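# Pull out and quarter-turn the right-side yellow rod

## Task

Take the yellow rod that lies closest to the right arm, draw it outward to its full extent, rotate it by 90 degrees so its player figures end up horizontal, and finish with neither arm (nor any camera cable) in contact with that rod.

## Robot and tools

ROBOT. Two identical six-joint arms with parallel-finger grippers: left_arm and right_arm. The scene frame has its origin at table-top height midway between the nominal bases, +z up, +x out over the table, and left_arm on the +y side. These names do not match image left and right. Calibrated bases in the scene frame: left_arm at (-0.028, +0.289, +0.027) m, quat_wxyz (+1.000, 0, 0, -0.012); right_arm at (-0.040, -0.349, +0.007) m, quat_wxyz (+1.000, 0, 0, +0.016). Both bases have +z up.

JOINT ORDER. Every row and every per-joint list in a result uses this order for each arm: wrist pitch (joint4), shoulder (joint2), wrist yaw (joint5), wrist roll (joint6), elbow (joint3), waist (joint1). Stated ranges in rad: waist -2.618 to 3.054, shoulder 0.000 to 3.142, elbow 0.000 to 3.142, wrist pitch -1.571 to 1.571, wrist yaw -1.571 to 1.571, wrist roll -2.094 to 2.094. The true ends may differ from these by up to 0.059 rad either way.

ROW FORMAT. A row is one flat list of 14 numbers, each in [-1, 1], covering both arms even if only one moves. Numbers 1-6 are left_arm joint displacements in the order above and number 7 is its opening; numbers 8-14 are the same for right_arm. Joint numbers are offsets, not poses: they count from the arm's Joint targets as they stood when the action (or call) began, not from the previous row. 1.0 equals 2.224 rad for waist, shoulder and elbow and 8.485 rad for the three wrist joints. Repeating a displacement in a later action moves the joint further. The opening is absolute: +1 fully open, -1 closed. Sending 0 for an arm's joints re-commands its current targets; to leave a gripper alone, resend its present opening, since 0 means half open.

execute_actions(actions, cameras). actions is a list of actions; each action is a list of up to 15 rows, one row per 1/30 s control step, and a short action repeats its final row until 15 steps are done. An action is rejected for both arms if it would push any joint more than 0.059 rad beyond its range; a malformed action, or a first action failing that check, rejects the whole call. An empty list just reports state and images. cameras: omit, null or ["all"] for all, [] for none; names are cam_left_wrist and cam_right_wrist (672x504 fisheye each).

move(target, speed, blend, opening_speed, blocking, cameras). target is one 14-number row or a list of up to 15 rows; every row is an offset from the same starting Joint targets, not chained. All joints interpolate together, so grippers travel on curves and nothing avoids obstacles. speed: rad/s for the joint with the most travel, 0.01 to 12.57, default 0.5, one value or one per target. blend: corner rounding in rad per target, default 0. opening_speed: rate of the opening change per second on the -1..+1 scale, at least 0.2. blocking=false returns after about 0.5 s while the move continues. Paths shorter than 0.5 s are stretched; longer than 10 s stop short. The result adds a move: line (done, off_target, moving, held, fault; limits=held if steps were withheld). done or off_target says nothing about contact.

wait(seconds 0 to 10) lets time pass with last commands held. stop brakes a running move. zoom_image(camera, region [x0, y0, x1, y1] in pixels, at most 504 by 504) enlarges part of a wrist camera's latest image. finished_scene(scene = current scene number) ends the scene irreversibly. read_manual(section="licences") only returns licence text.

RESULTS. end_effector_position (m) and end_effector_quat_wxyz are in each arm's own base frame; the point lies between the finger pads about 1 cm behind the tips; fingers point along gripper +z and open along its y. Reports can be a few cm off, more at long reach. Joint positions and velocities give the six joints (rad, rad/s) then pad gap (m; 0.094 fully open). Joint targets are what your next offsets count from. grip_measured uses the opening scale and may read up to about 2.7 mm wide when empty. Torques follow joint order, positive toward larger angle, include gravity and offsets; numbers 2, 5, 6 wrap at ±28 N m. Lines to note: joint sent to its limit, joint command not followed (clearance check altered targets), MOTOR HOT, OVER-TEMPERATURE FAULT. Action results also list joint positions at some steps. Camera calibration gives fisheye intrinsics and T_world_to_cam per wrist camera, relative to the carrying arm's base; images may lag during motion.

MOTION LIMITS. Each step a joint target may lead its measured angle by at most 0.339 rad (waist, shoulder, elbow) or 2.2 rad (wrists); targets placing a gripper over 200 mm from its current spot are scaled back. Big changes may need several actions; tiny ones may not start. Time passes while the operator thinks.

CAUTIONS. Avoid fast contact, slams, hard pushes and pressing past a contact; never let the arms collide or a gripper close on the other arm's fingers. A cable touching the rod counts as touching. Do not release parts while they move. Pushing against something or holding a stretched pose heats motors: 75 °C gives MOTOR HOT, 90 °C folds that arm for the rest of the scene, 100 °C makes it fall. To end a push, command targets back past the measured positions. Grip force is roughly 50-64 N per pad; open well above grip_measured to let go.

Each tool is called by a JSON object that holds its "op" and its "data".

## Session

{"op": "execute_actions", "data": {"actions": []}}

Scene clock: 0.00 s.
left_arm: end_effector_position=(+0.4007, +0.0076, +0.1253) grip_measured=+1.000 end_effector_quat_wxyz=(+0.625, -0.028, +0.778, +0.057) | right_arm: end_effector_position=(+0.3999, -0.0295, +0.1148) grip_measured=+1.000 end_effector_quat_wxyz=(+0.608, +0.063, +0.791, -0.024)
Joint names: [wrist pitch, shoulder, wrist yaw, wrist roll, elbow, waist]
Joint positions: left_arm=[0.966 1.539 -0.191 0.014 0.356 -0.068 0.094] | right_arm=[0.914 1.54 0.071 0.059 0.363 -0.045 0.094]
Joint velocities: within noise
Joint torques (N m): no reading
Heat: left arm: 47 °C; right arm: 43 °C.
Joint targets: left_arm=[0.959 1.536 -0.192 0.014 0.359 -0.068] | right_arm=[0.904 1.537 0.071 0.060 0.366 -0.045]
Tool commands: left_gripper/opening=+1.0 right_gripper/opening=+1.0

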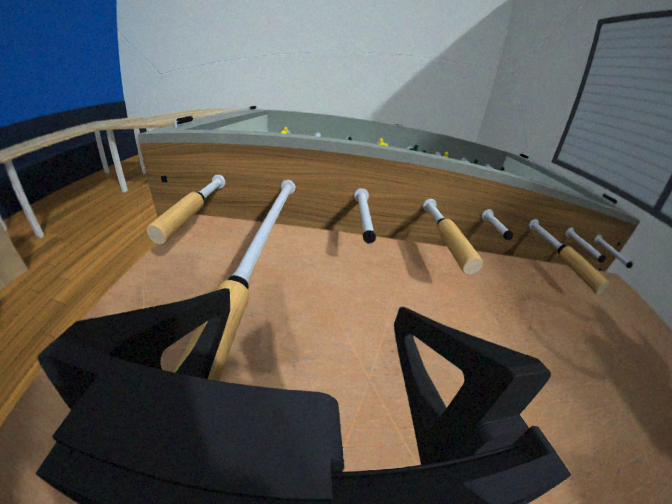

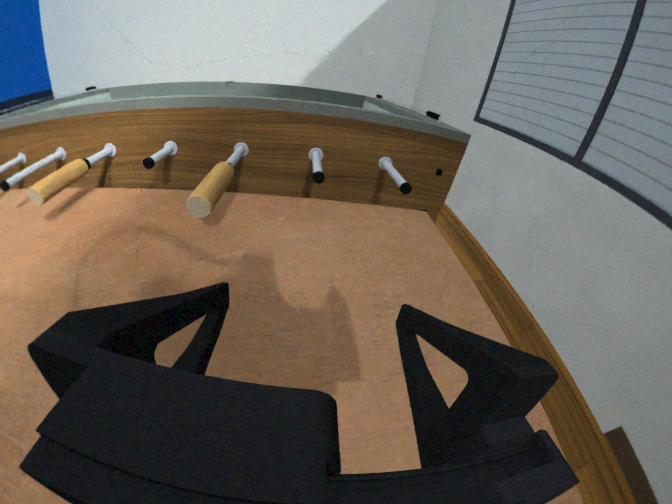

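{"op": "move", "data": {"target": [0,0,0,0,0,0,1,0.0705,0.3236,0.02345,0.178,0.175,0.1416,1], "speed": 0.8}}

Scene clock: 59.87 s.
left_arm: end_effector_position=(+0.4007, +0.0076, +0.1253) grip_measured=+1.000 end_effector_quat_wxyz=(+0.625, -0.028, +0.778, +0.057) | right_arm: end_effector_position=(+0.4971, +0.0882, +0.0742) grip_measured=+1.000 end_effector_quat_wxyz=(+0.491, +0.507, +0.517, +0.485)
Joint names: [wrist pitch, shoulder, wrist yaw, wrist roll, elbow, waist]
Joint positions: left_arm=[0.966 1.539 -0.191 0.014 0.356 -0.068 0.094] | right_arm=[1.448 2.236 0.26 1.567 0.738 0.265 0.094]
Joint velocities: within noise
Joint torques (N m): left_arm=[1.84 -6.31 -0.05 0.01 5.35 -0.02] | right_arm=[2.22 -6.89 0.11 0.03 4.96 0.51]
Heat: left arm: 46 °C; right arm: 44 °C.
Joint targets: left_arm=[0.959 1.536 -0.192 0.014 0.359 -0.068] | right_arm=[1.502 2.257 0.270 1.570 0.755 0.270]
move: off_target (right_arm); right_arm: the wrist pitch is farthest, 0.054 rad from its target
camera_calibration:
cam_right_wrist: T_world_to_cam=[[-0.095479, -0.194867, -0.976171, 0.127744], [-0.409586, 0.901482, -0.139895, 0.167134], [0.907261, 0.386469, -0.165887, -0.354972], [0, 0, 0, 1]] pos_world=[0.402705, 0.01141, 0.089196]

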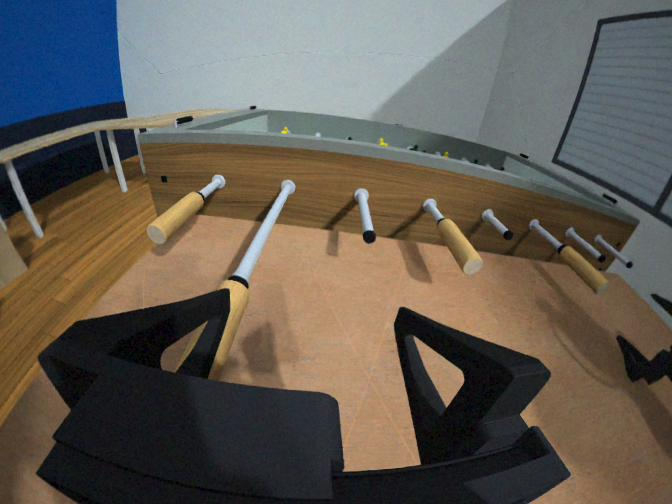

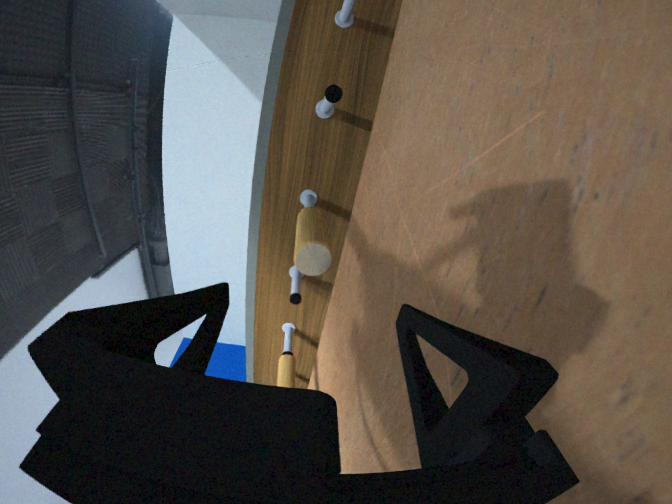

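{"op": "move", "data": {"target": [[0,0,0,0,0,0,1,-0.0125,0.03035,-0.00236,0,0.1005,-0.009,1],[0,0,0,0,0,0,1,-0.0344,0.0886,-0.0066,0,0.2424,-0.0252,1]], "speed": 0.4, "blend": 0.05, "cameras": ["cam_right_wrist"]}}

Scene clock: 76.23 s.
left_arm: end_effector_position=(+0.4007, +0.0076, +0.1253) grip_measured=+1.000 end_effector_quat_wxyz=(+0.625, -0.028, +0.778, +0.057) | right_arm: end_effector_position=(+0.6098, +0.0987, +0.1063) grip_measured=+1.000 end_effector_quat_wxyz=(+0.512, +0.487, +0.482, +0.518)
Joint names: [wrist pitch, shoulder, wrist yaw, wrist roll, elbow, waist]
Joint positions: left_arm=[0.966 1.539 -0.191 0.014 0.356 -0.068 0.094] | right_arm=[1.221 2.428 0.22 1.569 1.27 0.222 0.094]
Joint velocities: within noise
Joint torques (N m): left_arm=[1.83 -6.34 -0.05 0.01 5.34 -0.09] | right_arm=[1.6 -9.22 -0.01 0.01 7.23 -0.69]
Heat: left arm: 46 °C; right arm: 46 °C.
Joint targets: left_arm=[0.959 1.536 -0.192 0.014 0.359 -0.068] | right_arm=[1.210 2.454 0.214 1.570 1.295 0.214]
move: done
camera_calibration:
cam_right_wrist: T_world_to_cam=[[0.0113469, -0.166148, -0.986036, 0.105047], [-0.390934, 0.906876, -0.157308, 0.198313], [0.920349, 0.38726, -0.0546626, -0.475835], [0, 0, 0, 1]] pos_world=[0.514269, 0.0218795, 0.108766]
Images, in order (width x height): cam_right_wrist 672x504.

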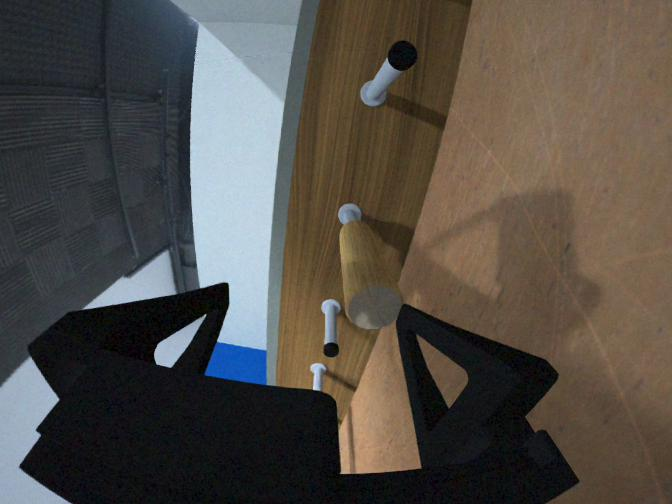

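{"op": "move", "data": {"target": [0,0,0,0,0,0,1,0.00212,0.0018,0.0025,0,-0.0291,0.0094,1], "cameras": ["cam_right_wrist"]}}

Scene clock: 94.87 s.
left_arm: end_effector_position=(+0.4007, +0.0076, +0.1253) grip_measured=+1.000 end_effector_quat_wxyz=(+0.625, -0.028, +0.778, +0.057) | right_arm: end_effector_position=(+0.6049, +0.0998, +0.0935) grip_measured=+1.000 end_effector_quat_wxyz=(+0.506, +0.493, +0.491, +0.510)
Joint names: [wrist pitch, shoulder, wrist yaw, wrist roll, elbow, waist]
Joint positions: left_arm=[0.966 1.539 -0.191 0.014 0.356 -0.068 0.094] | right_arm=[1.222 2.434 0.225 1.57 1.246 0.227 0.094]
Joint velocities: within noise
Joint torques (N m): left_arm=[1.85 -6.35 -0.05 0.01 5.35 -0.05] | right_arm=[1.78 -9.14 0.14 0.01 3.99 0.75]
Heat: left arm: 45 °C; right arm: 46 °C.
Joint targets: left_arm=[0.959 1.536 -0.192 0.014 0.359 -0.068] | right_arm=[1.228 2.458 0.235 1.570 1.230 0.235]
move: done
camera_calibration:
cam_right_wrist: T_world_to_cam=[[-0.0165813, -0.17192, -0.984971, 0.109935], [-0.395346, 0.905957, -0.151473, 0.195604], [0.918383, 0.386893, -0.0829899, -0.468591], [0, 0, 0, 1]] pos_world=[0.5095, 0.0229858, 0.0990229]
Images, in order (width x height): cam_right_wrist 672x504.

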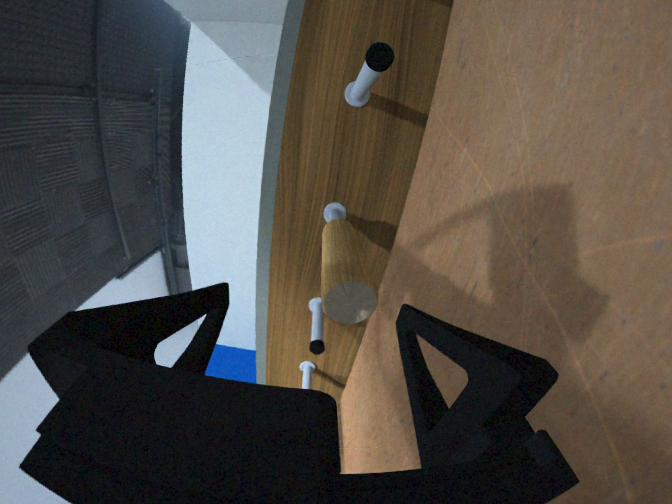

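{"op": "move", "data": {"target": [0,0,0,0,0,0,1,0.0013,0.02464,0.0008,0,0.0062,0.0031,1], "cameras": ["cam_right_wrist"]}}

{"op": "move", "data": {"target": [0,0,0,0,0,0,1,-0.01556,0.03946,-0.0019,0,0.0988,-0.0073,1], "cameras": ["cam_right_wrist"]}}

Scene clock: 111.80 s.
left_arm: end_effector_position=(+0.4007, +0.0076, +0.1253) grip_measured=+1.000 end_effector_quat_wxyz=(+0.625, -0.028, +0.778, +0.057) | right_arm: end_effector_position=(+0.6030, +0.1003, +0.0785) grip_measured=+1.000 end_effector_quat_wxyz=(+0.505, +0.496, +0.490, +0.508)
Joint names: [wrist pitch, shoulder, wrist yaw, wrist roll, elbow, waist]
Joint positions: left_arm=[0.966 1.539 -0.191 0.014 0.356 -0.068 0.094] | right_arm=[1.255 2.473 0.235 1.573 1.246 0.231 0.094]
Joint velocities: within noise
Joint torques (N m): left_arm=[1.83 -6.37 -0.05 0.01 5.35 -0.05] | right_arm=[1.59 -8.17 0.1 -0.03 4.78 0.96]
Heat: left arm: 45 °C; right arm: 46 °C.
Joint targets: left_arm=[0.959 1.536 -0.192 0.014 0.359 -0.068] | right_arm=[1.239 2.513 0.242 1.570 1.244 0.242]
move: off_target (right_arm); right_arm: the shoulder is farthest, 0.039 rad from its target
camera_calibration:
cam_right_wrist: T_world_to_cam=[[-0.0233564, -0.169102, -0.985322, 0.0990891], [-0.391484, 0.908428, -0.146626, 0.189144], [0.919888, 0.382313, -0.0874185, -0.468354], [0, 0, 0, 1]] pos_world=[0.507194, 0.0239906, 0.0844253]
Images, in order (width x height): cam_right_wrist 672x504.

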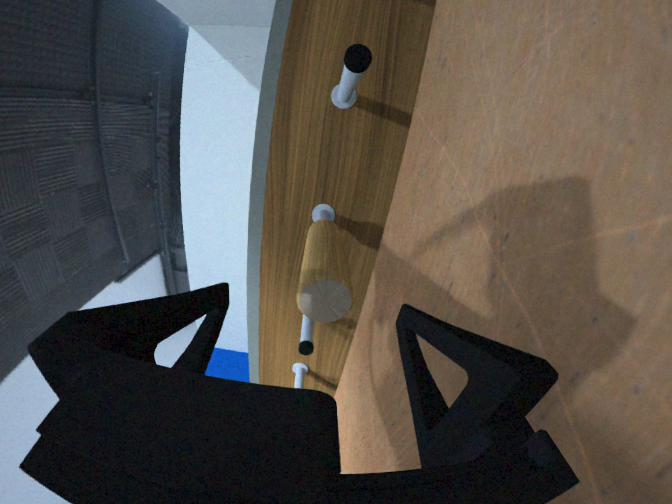

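Scene clock: 112.70 s.
left_arm: end_effector_position=(+0.4007, +0.0076, +0.1253) grip_measured=+1.000 end_effector_quat_wxyz=(+0.625, -0.028, +0.778, +0.057) | right_arm: end_effector_position=(+0.6385, +0.1089, +0.0812) grip_measured=+1.000 end_effector_quat_wxyz=(+0.508, +0.493, +0.485, +0.514)
Joint names: [wrist pitch, shoulder, wrist yaw, wrist roll, elbow, waist]
Joint positions: left_arm=[0.966 1.539 -0.191 0.014 0.356 -0.068 0.094] | right_arm=[1.159 2.561 0.233 1.573 1.449 0.231 0.094]
Joint velocities: within noise
Joint torques (N m): left_arm=[1.84 -6.37 -0.04 0.01 5.3 -0.06] | right_arm=[1.26 -9.13 -0.05 -0.03 6.65 -0.47]
Heat: left arm: 45 °C; right arm: 46 °C.
Joint targets: left_arm=[0.959 1.536 -0.192 0.014 0.359 -0.068] | right_arm=[1.107 2.601 0.226 1.570 1.463 0.225]
move: off_target (right_arm); right_arm: the wrist pitch is farthest, 0.052 rad from its target
camera_calibration:
cam_right_wrist: T_world_to_cam=[[-0.00556239, -0.165018, -0.986275, 0.0923986], [-0.390273, 0.908432, -0.149793, 0.195083], [0.920683, 0.384083, -0.069455, -0.506286], [0, 0, 0, 1]] pos_world=[0.542779, 0.0324836, 0.0851883]
Images, in order (width x height): cam_right_wrist 672x504.

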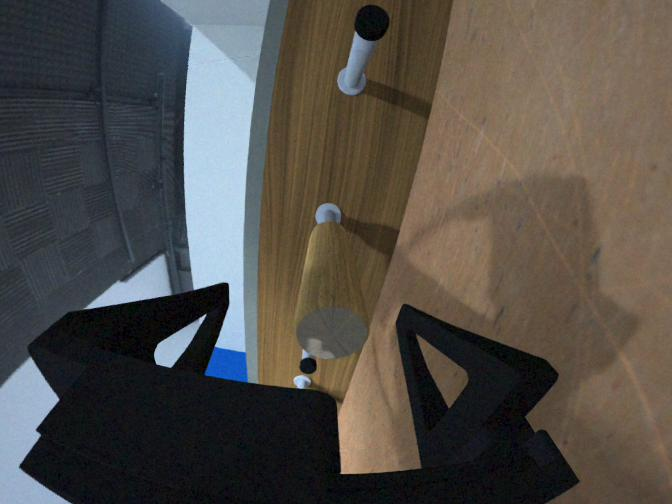

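{"op": "move", "data": {"target": [0,0,0,0,0,0,1,-0.01285,0.02635,0.0031,0,0.0533,-0.0013,1], "cameras": ["cam_right_wrist"]}}

{"op": "move", "data": {"target": [0,0,0,0,0,0,1,0,0,0,0,0,0,-0.8], "opening_speed": 1, "cameras": ["cam_right_wrist"]}}

Scene clock: 140.10 s.
left_arm: end_effector_position=(+0.4007, +0.0076, +0.1253) grip_measured=+1.000 end_effector_quat_wxyz=(+0.625, -0.028, +0.778, +0.057) | right_arm: end_effector_position=(+0.6590, +0.1119, +0.0807) grip_measured=+1.000 end_effector_quat_wxyz=(+0.509, +0.497, +0.485, +0.508)
Joint names: [wrist pitch, shoulder, wrist yaw, wrist roll, elbow, waist]
Joint positions: left_arm=[0.966 1.539 -0.191 0.014 0.356 -0.068 0.094] | right_arm=[1.073 2.61 0.244 1.573 1.573 0.231 0.094]
Joint velocities: within noise
Joint torques (N m): left_arm=[1.83 -6.32 -0.04 0.01 5.34 -0.06] | right_arm=[1.07 -8.9 0.12 -0.03 6.35 -0.75]
Heat: left arm: 45 °C; right arm: 46 °C.
Joint targets: left_arm=[0.959 1.536 -0.192 0.014 0.359 -0.068] | right_arm=[0.998 2.659 0.252 1.570 1.582 0.222]
move: off_target (right_arm); right_arm: the wrist pitch is farthest, 0.075 rad from its target
camera_calibration:
cam_right_wrist: T_world_to_cam=[[-0.0168538, -0.166751, -0.985855, 0.100045], [-0.382344, 0.912132, -0.147744, 0.194515], [0.923866, 0.374445, -0.0791289, -0.52649], [0, 0, 0, 1]] pos_world=[0.562464, 0.0364014, 0.0857077]
Images, in order (width x height): cam_right_wrist 672x504.

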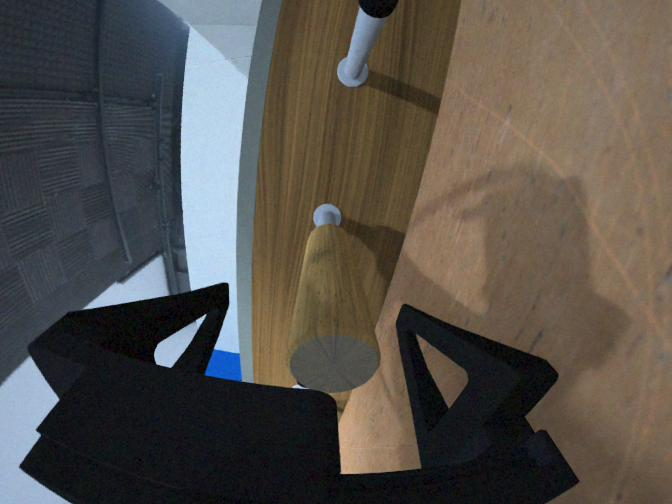

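Scene clock: 142.10 s.
left_arm: end_effector_position=(+0.4007, +0.0076, +0.1253) grip_measured=+1.000 end_effector_quat_wxyz=(+0.625, -0.028, +0.778, +0.057) | right_arm: end_effector_position=(+0.6592, +0.1117, +0.0730) grip_measured=-0.310 end_effector_quat_wxyz=(+0.506, +0.501, +0.487, +0.506)
Joint names: [wrist pitch, shoulder, wrist yaw, wrist roll, elbow, waist]
Joint positions: left_arm=[0.966 1.539 -0.191 0.014 0.356 -0.068 0.094] | right_arm=[1.072 2.625 0.245 1.578 1.578 0.231 0.032]
Joint velocities: within noise
Joint torques (N m): left_arm=[1.85 -6.35 -0.05 0.01 5.31 -0.03] | right_arm=[1.08 -10 0.11 -0.07 6.09 -0.75]
Heat: left arm: 45 °C; right arm: 46 °C.
Joint targets: left_arm=[0.959 1.536 -0.192 0.014 0.359 -0.068] | right_arm=[0.998 2.659 0.252 1.570 1.582 0.222]
move: off_target (right_arm); right_arm: the wrist pitch is farthest, 0.074 rad from its target
camera_calibration:
cam_right_wrist: T_world_to_cam=[[-0.027706, -0.165072, -0.985892, 0.09929], [-0.382573, 0.912932, -0.142105, 0.193323], [0.92351, 0.373238, -0.0884459, -0.526212], [0, 0, 0, 1]] pos_world=[0.562673, 0.0363018, 0.0788201]
Images, in order (width x height): cam_right_wrist 672x504.

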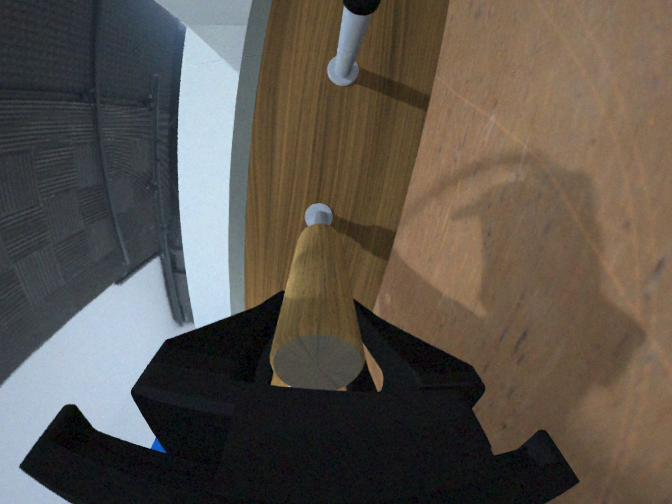

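{"op": "move", "data": {"target": [0,0,0,0,0,0,1,0,0,0,-0.186,0,0,-0.8], "speed": 1}}

Scene clock: 150.60 s.
left_arm: end_effector_position=(+0.4007, +0.0076, +0.1253) grip_measured=+1.000 end_effector_quat_wxyz=(+0.625, -0.028, +0.778, +0.057) | right_arm: end_effector_position=(+0.6603, +0.1048, +0.0668) grip_measured=-0.310 end_effector_quat_wxyz=(+0.708, +0.013, +0.706, -0.004)
Joint names: [wrist pitch, shoulder, wrist yaw, wrist roll, elbow, waist]
Joint positions: left_arm=[0.966 1.539 -0.191 0.014 0.356 -0.068 0.094] | right_arm=[1.052 2.627 0.246 0.012 1.578 0.221 0.032]
Joint velocities: within noise
Joint torques (N m): left_arm=[1.83 -6.38 -0.05 0.02 5.34 -0.01] | right_arm=[1.26 -10.18 0.11 -0.21 6.08 0.2]
Heat: left arm: 45 °C; right arm: 45 °C.
Joint targets: left_arm=[0.959 1.536 -0.192 0.014 0.359 -0.068] | right_arm=[0.998 2.659 0.252 -0.008 1.582 0.223]
move: off_target (right_arm); right_arm: the wrist pitch is farthest, 0.054 rad from its target
camera_calibration:
cam_right_wrist: T_world_to_cam=[[-0.0739171, -0.983384, 0.165805, 0.13149], [-0.399515, -0.123135, -0.908419, 0.370017], [0.913742, -0.133389, -0.383775, -0.44587], [0, 0, 0, 1]] pos_world=[0.564957, 0.115393, 0.143215]

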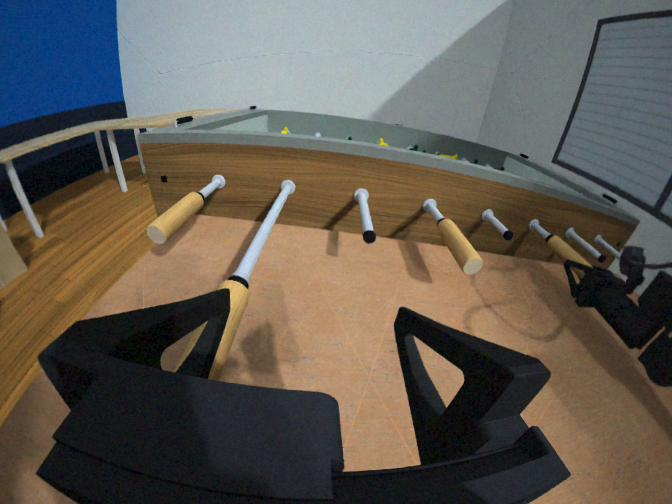

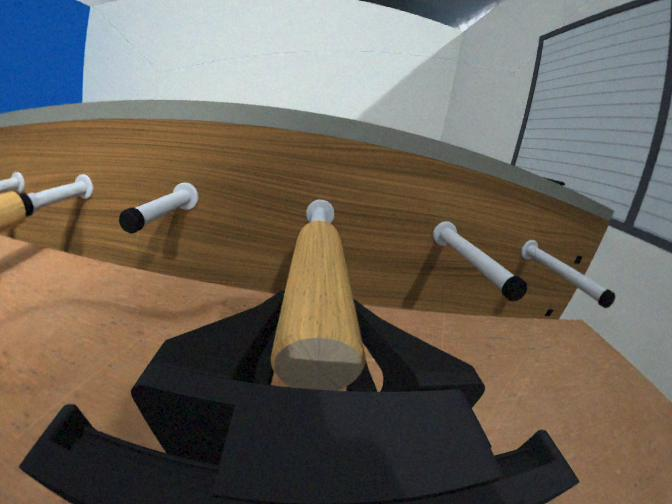

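{"op": "zoom_image", "data": {"camera": "cam_left_wrist", "region": [250, 100, 550, 200]}}

Scaled by 1.680 from the camera's 672x504 image, which has a finer 960x720 frame.

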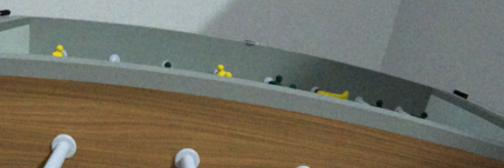

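{"op": "move", "data": {"target": [[0,0,0,0,0,0,1,0.0423,-0.1108,0.0072,0,-0.2367,0.027,-0.8],[0,0,0,0,0,0,1,0.0405,-0.2444,0.018,0,-0.4309,0.0682,-0.8]], "speed": 0.35, "blend": 0.1}}

Scene clock: 185.03 s.
left_arm: end_effector_position=(+0.4007, +0.0076, +0.1253) grip_measured=+1.000 end_effector_quat_wxyz=(+0.625, -0.028, +0.778, +0.057) | right_arm: end_effector_position=(+0.4837, +0.1034, +0.0624) grip_measured=-0.310 end_effector_quat_wxyz=(+0.651, -0.007, +0.759, -0.030)
Joint names: [wrist pitch, shoulder, wrist yaw, wrist roll, elbow, waist]
Joint positions: left_arm=[0.966 1.539 -0.191 0.014 0.356 -0.068 0.094] | right_arm=[1.287 2.168 0.372 0.005 0.717 0.34 0.032]
Joint velocities: within noise
Joint torques (N m): left_arm=[1.84 -6.35 -0.04 0 5.37 -0.1] | right_arm=[2.23 -12.59 0.44 -0.14 -3.08 3.14]
Heat: left arm: 44 °C; right arm: 45 °C.
Joint targets: left_arm=[0.959 1.536 -0.192 0.014 0.359 -0.068] | right_arm=[1.342 2.116 0.405 -0.008 0.623 0.374]
move: off_target (right_arm); right_arm: the elbow is farthest, 0.093 rad from its target
camera_calibration:
cam_right_wrist: T_world_to_cam=[[-0.0489764, -0.97044, 0.23632, 0.099978], [-0.536926, -0.173928, -0.825506, 0.361854], [0.842207, -0.167317, -0.512536, -0.240285], [0, 0, 0, 1]] pos_world=[0.401555, 0.119756, 0.151931]

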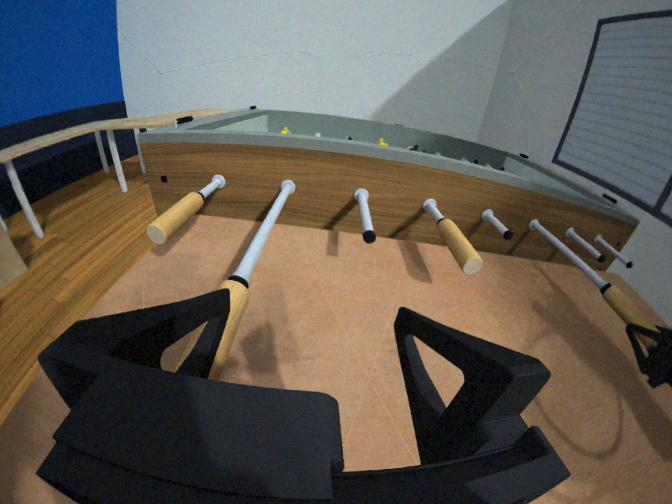

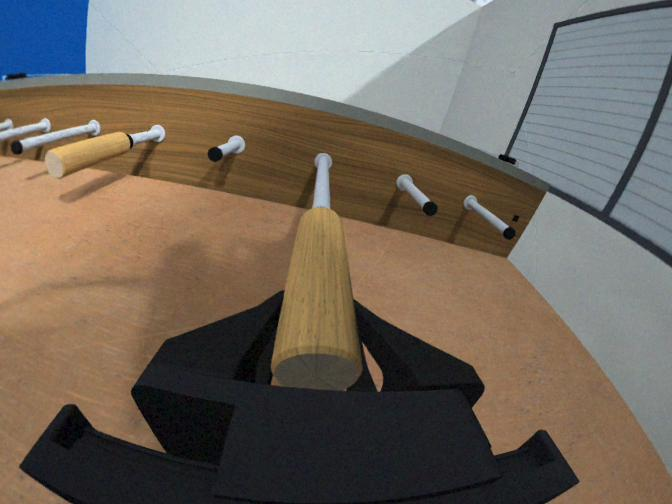

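{"op": "move", "data": {"target": [0,0,0,0,0,0,1,-0.0055,-0.0373,-0.0024,0,-0.0382,-0.0018,-0.8], "cameras": ["cam_left_wrist","cam_right_wrist"], "speed": 0.3}}

Scene clock: 196.33 s.
left_arm: end_effector_position=(+0.4007, +0.0076, +0.1253) grip_measured=+1.000 end_effector_quat_wxyz=(+0.625, -0.028, +0.778, +0.057) | right_arm: end_effector_position=(+0.4824, +0.1015, +0.0653) grip_measured=-0.310 end_effector_quat_wxyz=(+0.637, -0.016, +0.770, -0.027)
Joint names: [wrist pitch, shoulder, wrist yaw, wrist roll, elbow, waist]
Joint positions: left_arm=[0.966 1.539 -0.191 0.014 0.356 -0.068 0.094] | right_arm=[1.206 2.114 0.342 0.005 0.708 0.327 0.032]
Joint velocities: within noise
Joint torques (N m): left_arm=[1.85 -6.37 -0.04 0 5.31 -0.06] | right_arm=[2.53 -14.89 0.54 -0.13 -8.83 3.9]
Heat: left arm: 44 °C; right arm: 47 °C.
Joint targets: left_arm=[0.959 1.536 -0.192 0.014 0.359 -0.068] | right_arm=[1.295 2.033 0.384 -0.008 0.538 0.370]
move: off_target (right_arm); right_arm: the elbow is farthest, 0.170 rad from its target
camera_calibration:
cam_right_wrist: T_world_to_cam=[[-0.0243752, -0.969282, 0.244741, 0.0848045], [-0.563565, -0.188883, -0.804188, 0.376216], [0.825712, -0.15753, -0.541649, -0.229179], [0, 0, 0, 1]] pos_world=[0.403325, 0.117158, 0.157658]

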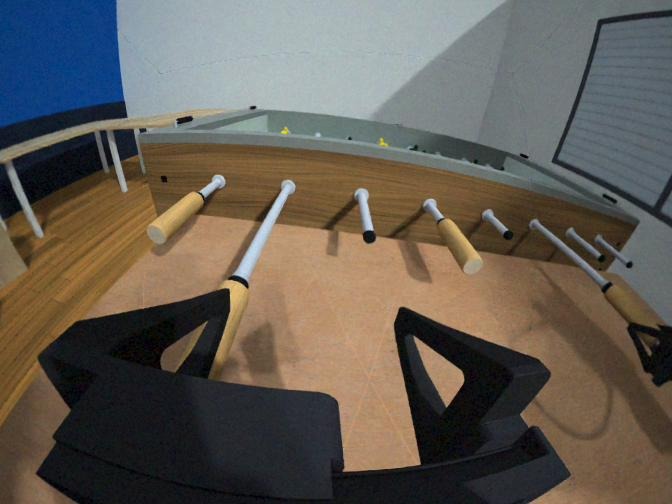

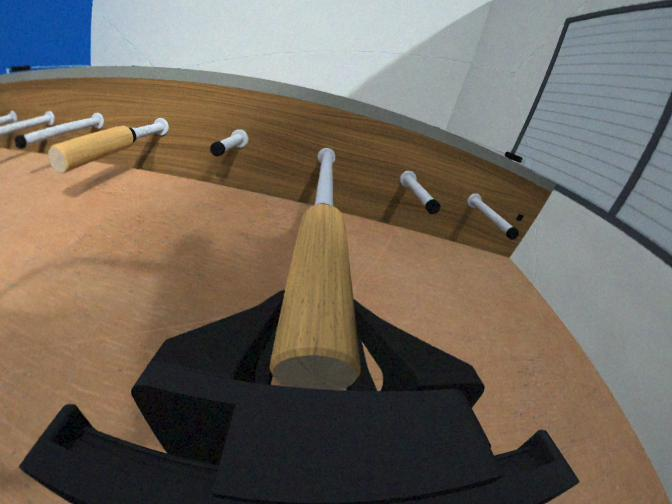

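{"op": "move", "data": {"target": [0,0,0,0,0,0,1,-0.0095,0.026,-0.0045,0,0.06,-0.017,-0.8], "cameras": []}}

{"op": "move", "data": {"target": [0,0,0,0,0,0,1,0,0,0,0,0,0,0.8], "opening_speed": 2, "cameras": ["cam_right_wrist"]}}

Scene clock: 211.70 s.
left_arm: end_effector_position=(+0.4007, +0.0076, +0.1253) grip_measured=+1.000 end_effector_quat_wxyz=(+0.625, -0.028, +0.778, +0.057) | right_arm: end_effector_position=(+0.4854, +0.1016, +0.0641) grip_measured=-0.310 end_effector_quat_wxyz=(+0.633, -0.018, +0.774, -0.026)
Joint names: [wrist pitch, shoulder, wrist yaw, wrist roll, elbow, waist]
Joint positions: left_arm=[0.966 1.539 -0.191 0.014 0.356 -0.068 0.094] | right_arm=[1.181 2.114 0.334 0.005 0.722 0.322 0.032]
Joint velocities: within noise
Joint torques (N m): left_arm=[1.83 -6.37 -0.05 0.02 5.33 -0.06] | right_arm=[2.02 -10.1 0.22 -0.13 0.57 0.95]
Heat: left arm: 44 °C; right arm: 48 °C.
Joint targets: left_arm=[0.959 1.536 -0.192 0.014 0.359 -0.068] | right_arm=[1.215 2.091 0.346 -0.008 0.672 0.333]
move: off_target (right_arm); right_arm: the elbow is farthest, 0.051 rad from its target
No camera images: "cameras" was empty.

Scene clock: 212.73 s.
left_arm: end_effector_position=(+0.4007, +0.0076, +0.1253) grip_measured=+1.000 end_effector_quat_wxyz=(+0.625, -0.028, +0.778, +0.057) | right_arm: end_effector_position=(+0.4764, +0.0986, +0.0601) grip_measured=+0.798 end_effector_quat_wxyz=(+0.631, -0.020, +0.775, -0.033)
Joint names: [wrist pitch, shoulder, wrist yaw, wrist roll, elbow, waist]
Joint positions: left_arm=[0.966 1.539 -0.191 0.014 0.356 -0.068 0.094] | right_arm=[1.21 2.111 0.346 -0.004 0.684 0.326 0.084]
Joint velocities: within noise
Joint torques (N m): left_arm=[1.85 -6.34 -0.04 0 5.34 -0.05] | right_arm=[1.75 -9.61 0.09 -0.04 3.08 0.58]
Heat: left arm: 44 °C; right arm: 48 °C.
Joint targets: left_arm=[0.959 1.536 -0.192 0.014 0.359 -0.068] | right_arm=[1.215 2.091 0.346 -0.008 0.672 0.333]
move: done
camera_calibration:
cam_right_wrist: T_world_to_cam=[[-0.0228634, -0.96557, 0.259138, 0.081162], [-0.57609, -0.199119, -0.792762, 0.374435], [0.817066, -0.167412, -0.551703, -0.221773], [0, 0, 0, 1]] pos_world=[0.398767, 0.115797, 0.153453]
Images, in order (width x height): cam_right_wrist 672x504.

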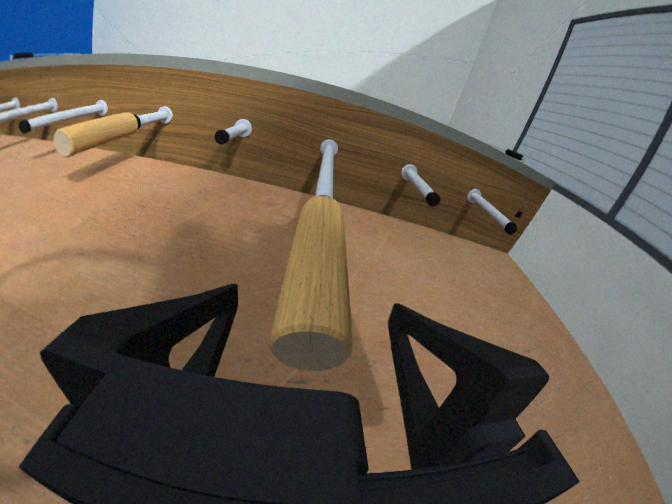

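{"op": "move", "data": {"target": [0,0,0,0,0,0,1,-0.0368,-0.16,0.0046,0,-0.085,0.0234,0.8]}}

Scene clock: 219.57 s.
left_arm: end_effector_position=(+0.4007, +0.0076, +0.1253) grip_measured=+1.000 end_effector_quat_wxyz=(+0.625, -0.028, +0.778, +0.057) | right_arm: end_effector_position=(+0.4181, +0.0946, +0.0869) grip_measured=+0.798 end_effector_quat_wxyz=(+0.587, -0.044, +0.807, -0.049)
Joint names: [wrist pitch, shoulder, wrist yaw, wrist roll, elbow, waist]
Joint positions: left_arm=[0.966 1.539 -0.191 0.014 0.356 -0.068 0.094] | right_arm=[0.912 1.75 0.385 -0.006 0.501 0.377 0.084]
Joint velocities: within noise
Joint torques (N m): left_arm=[1.84 -6.34 -0.03 0.01 5.3 -0.08] | right_arm=[1.58 -7.05 0.14 -0.01 3.58 0.72]
Heat: left arm: 44 °C; right arm: 47 °C.
Joint targets: left_arm=[0.959 1.536 -0.192 0.014 0.359 -0.068] | right_arm=[0.902 1.735 0.385 -0.008 0.483 0.385]
move: done
camera_calibration:
cam_right_wrist: T_world_to_cam=[[0.0213208, -0.950304, 0.310594, 0.0446439], [-0.656232, -0.247676, -0.712752, 0.392429], [0.754258, -0.188625, -0.6289, -0.1251], [0, 0, 0, 1]] pos_world=[0.35093, 0.116024, 0.187163]

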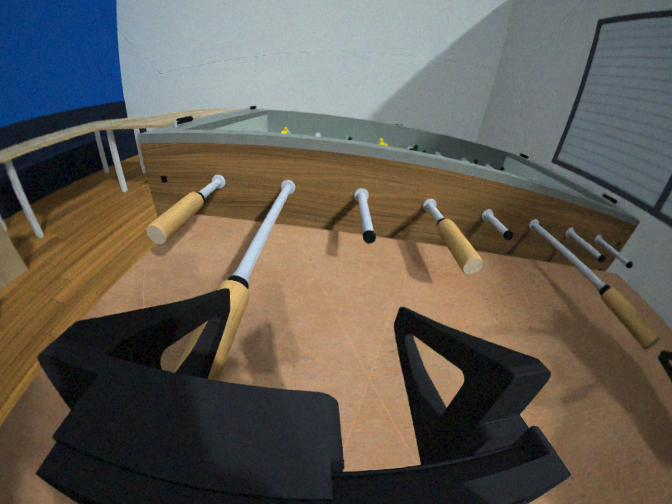

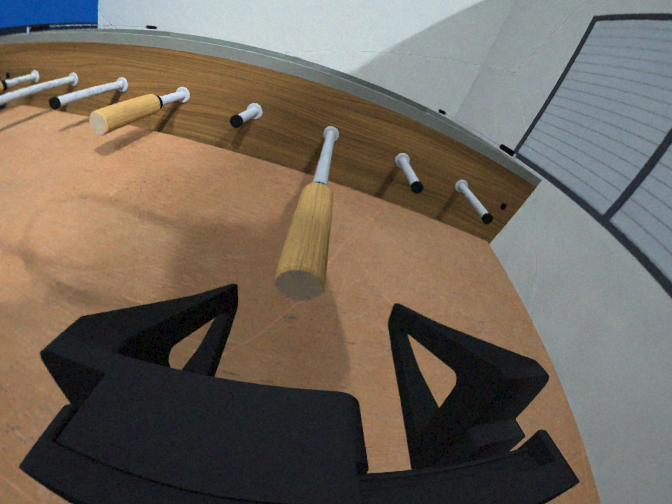

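Clear.

{"op": "finished_scene", "data": {"scene": 1}}

The scene is finished: the task was done.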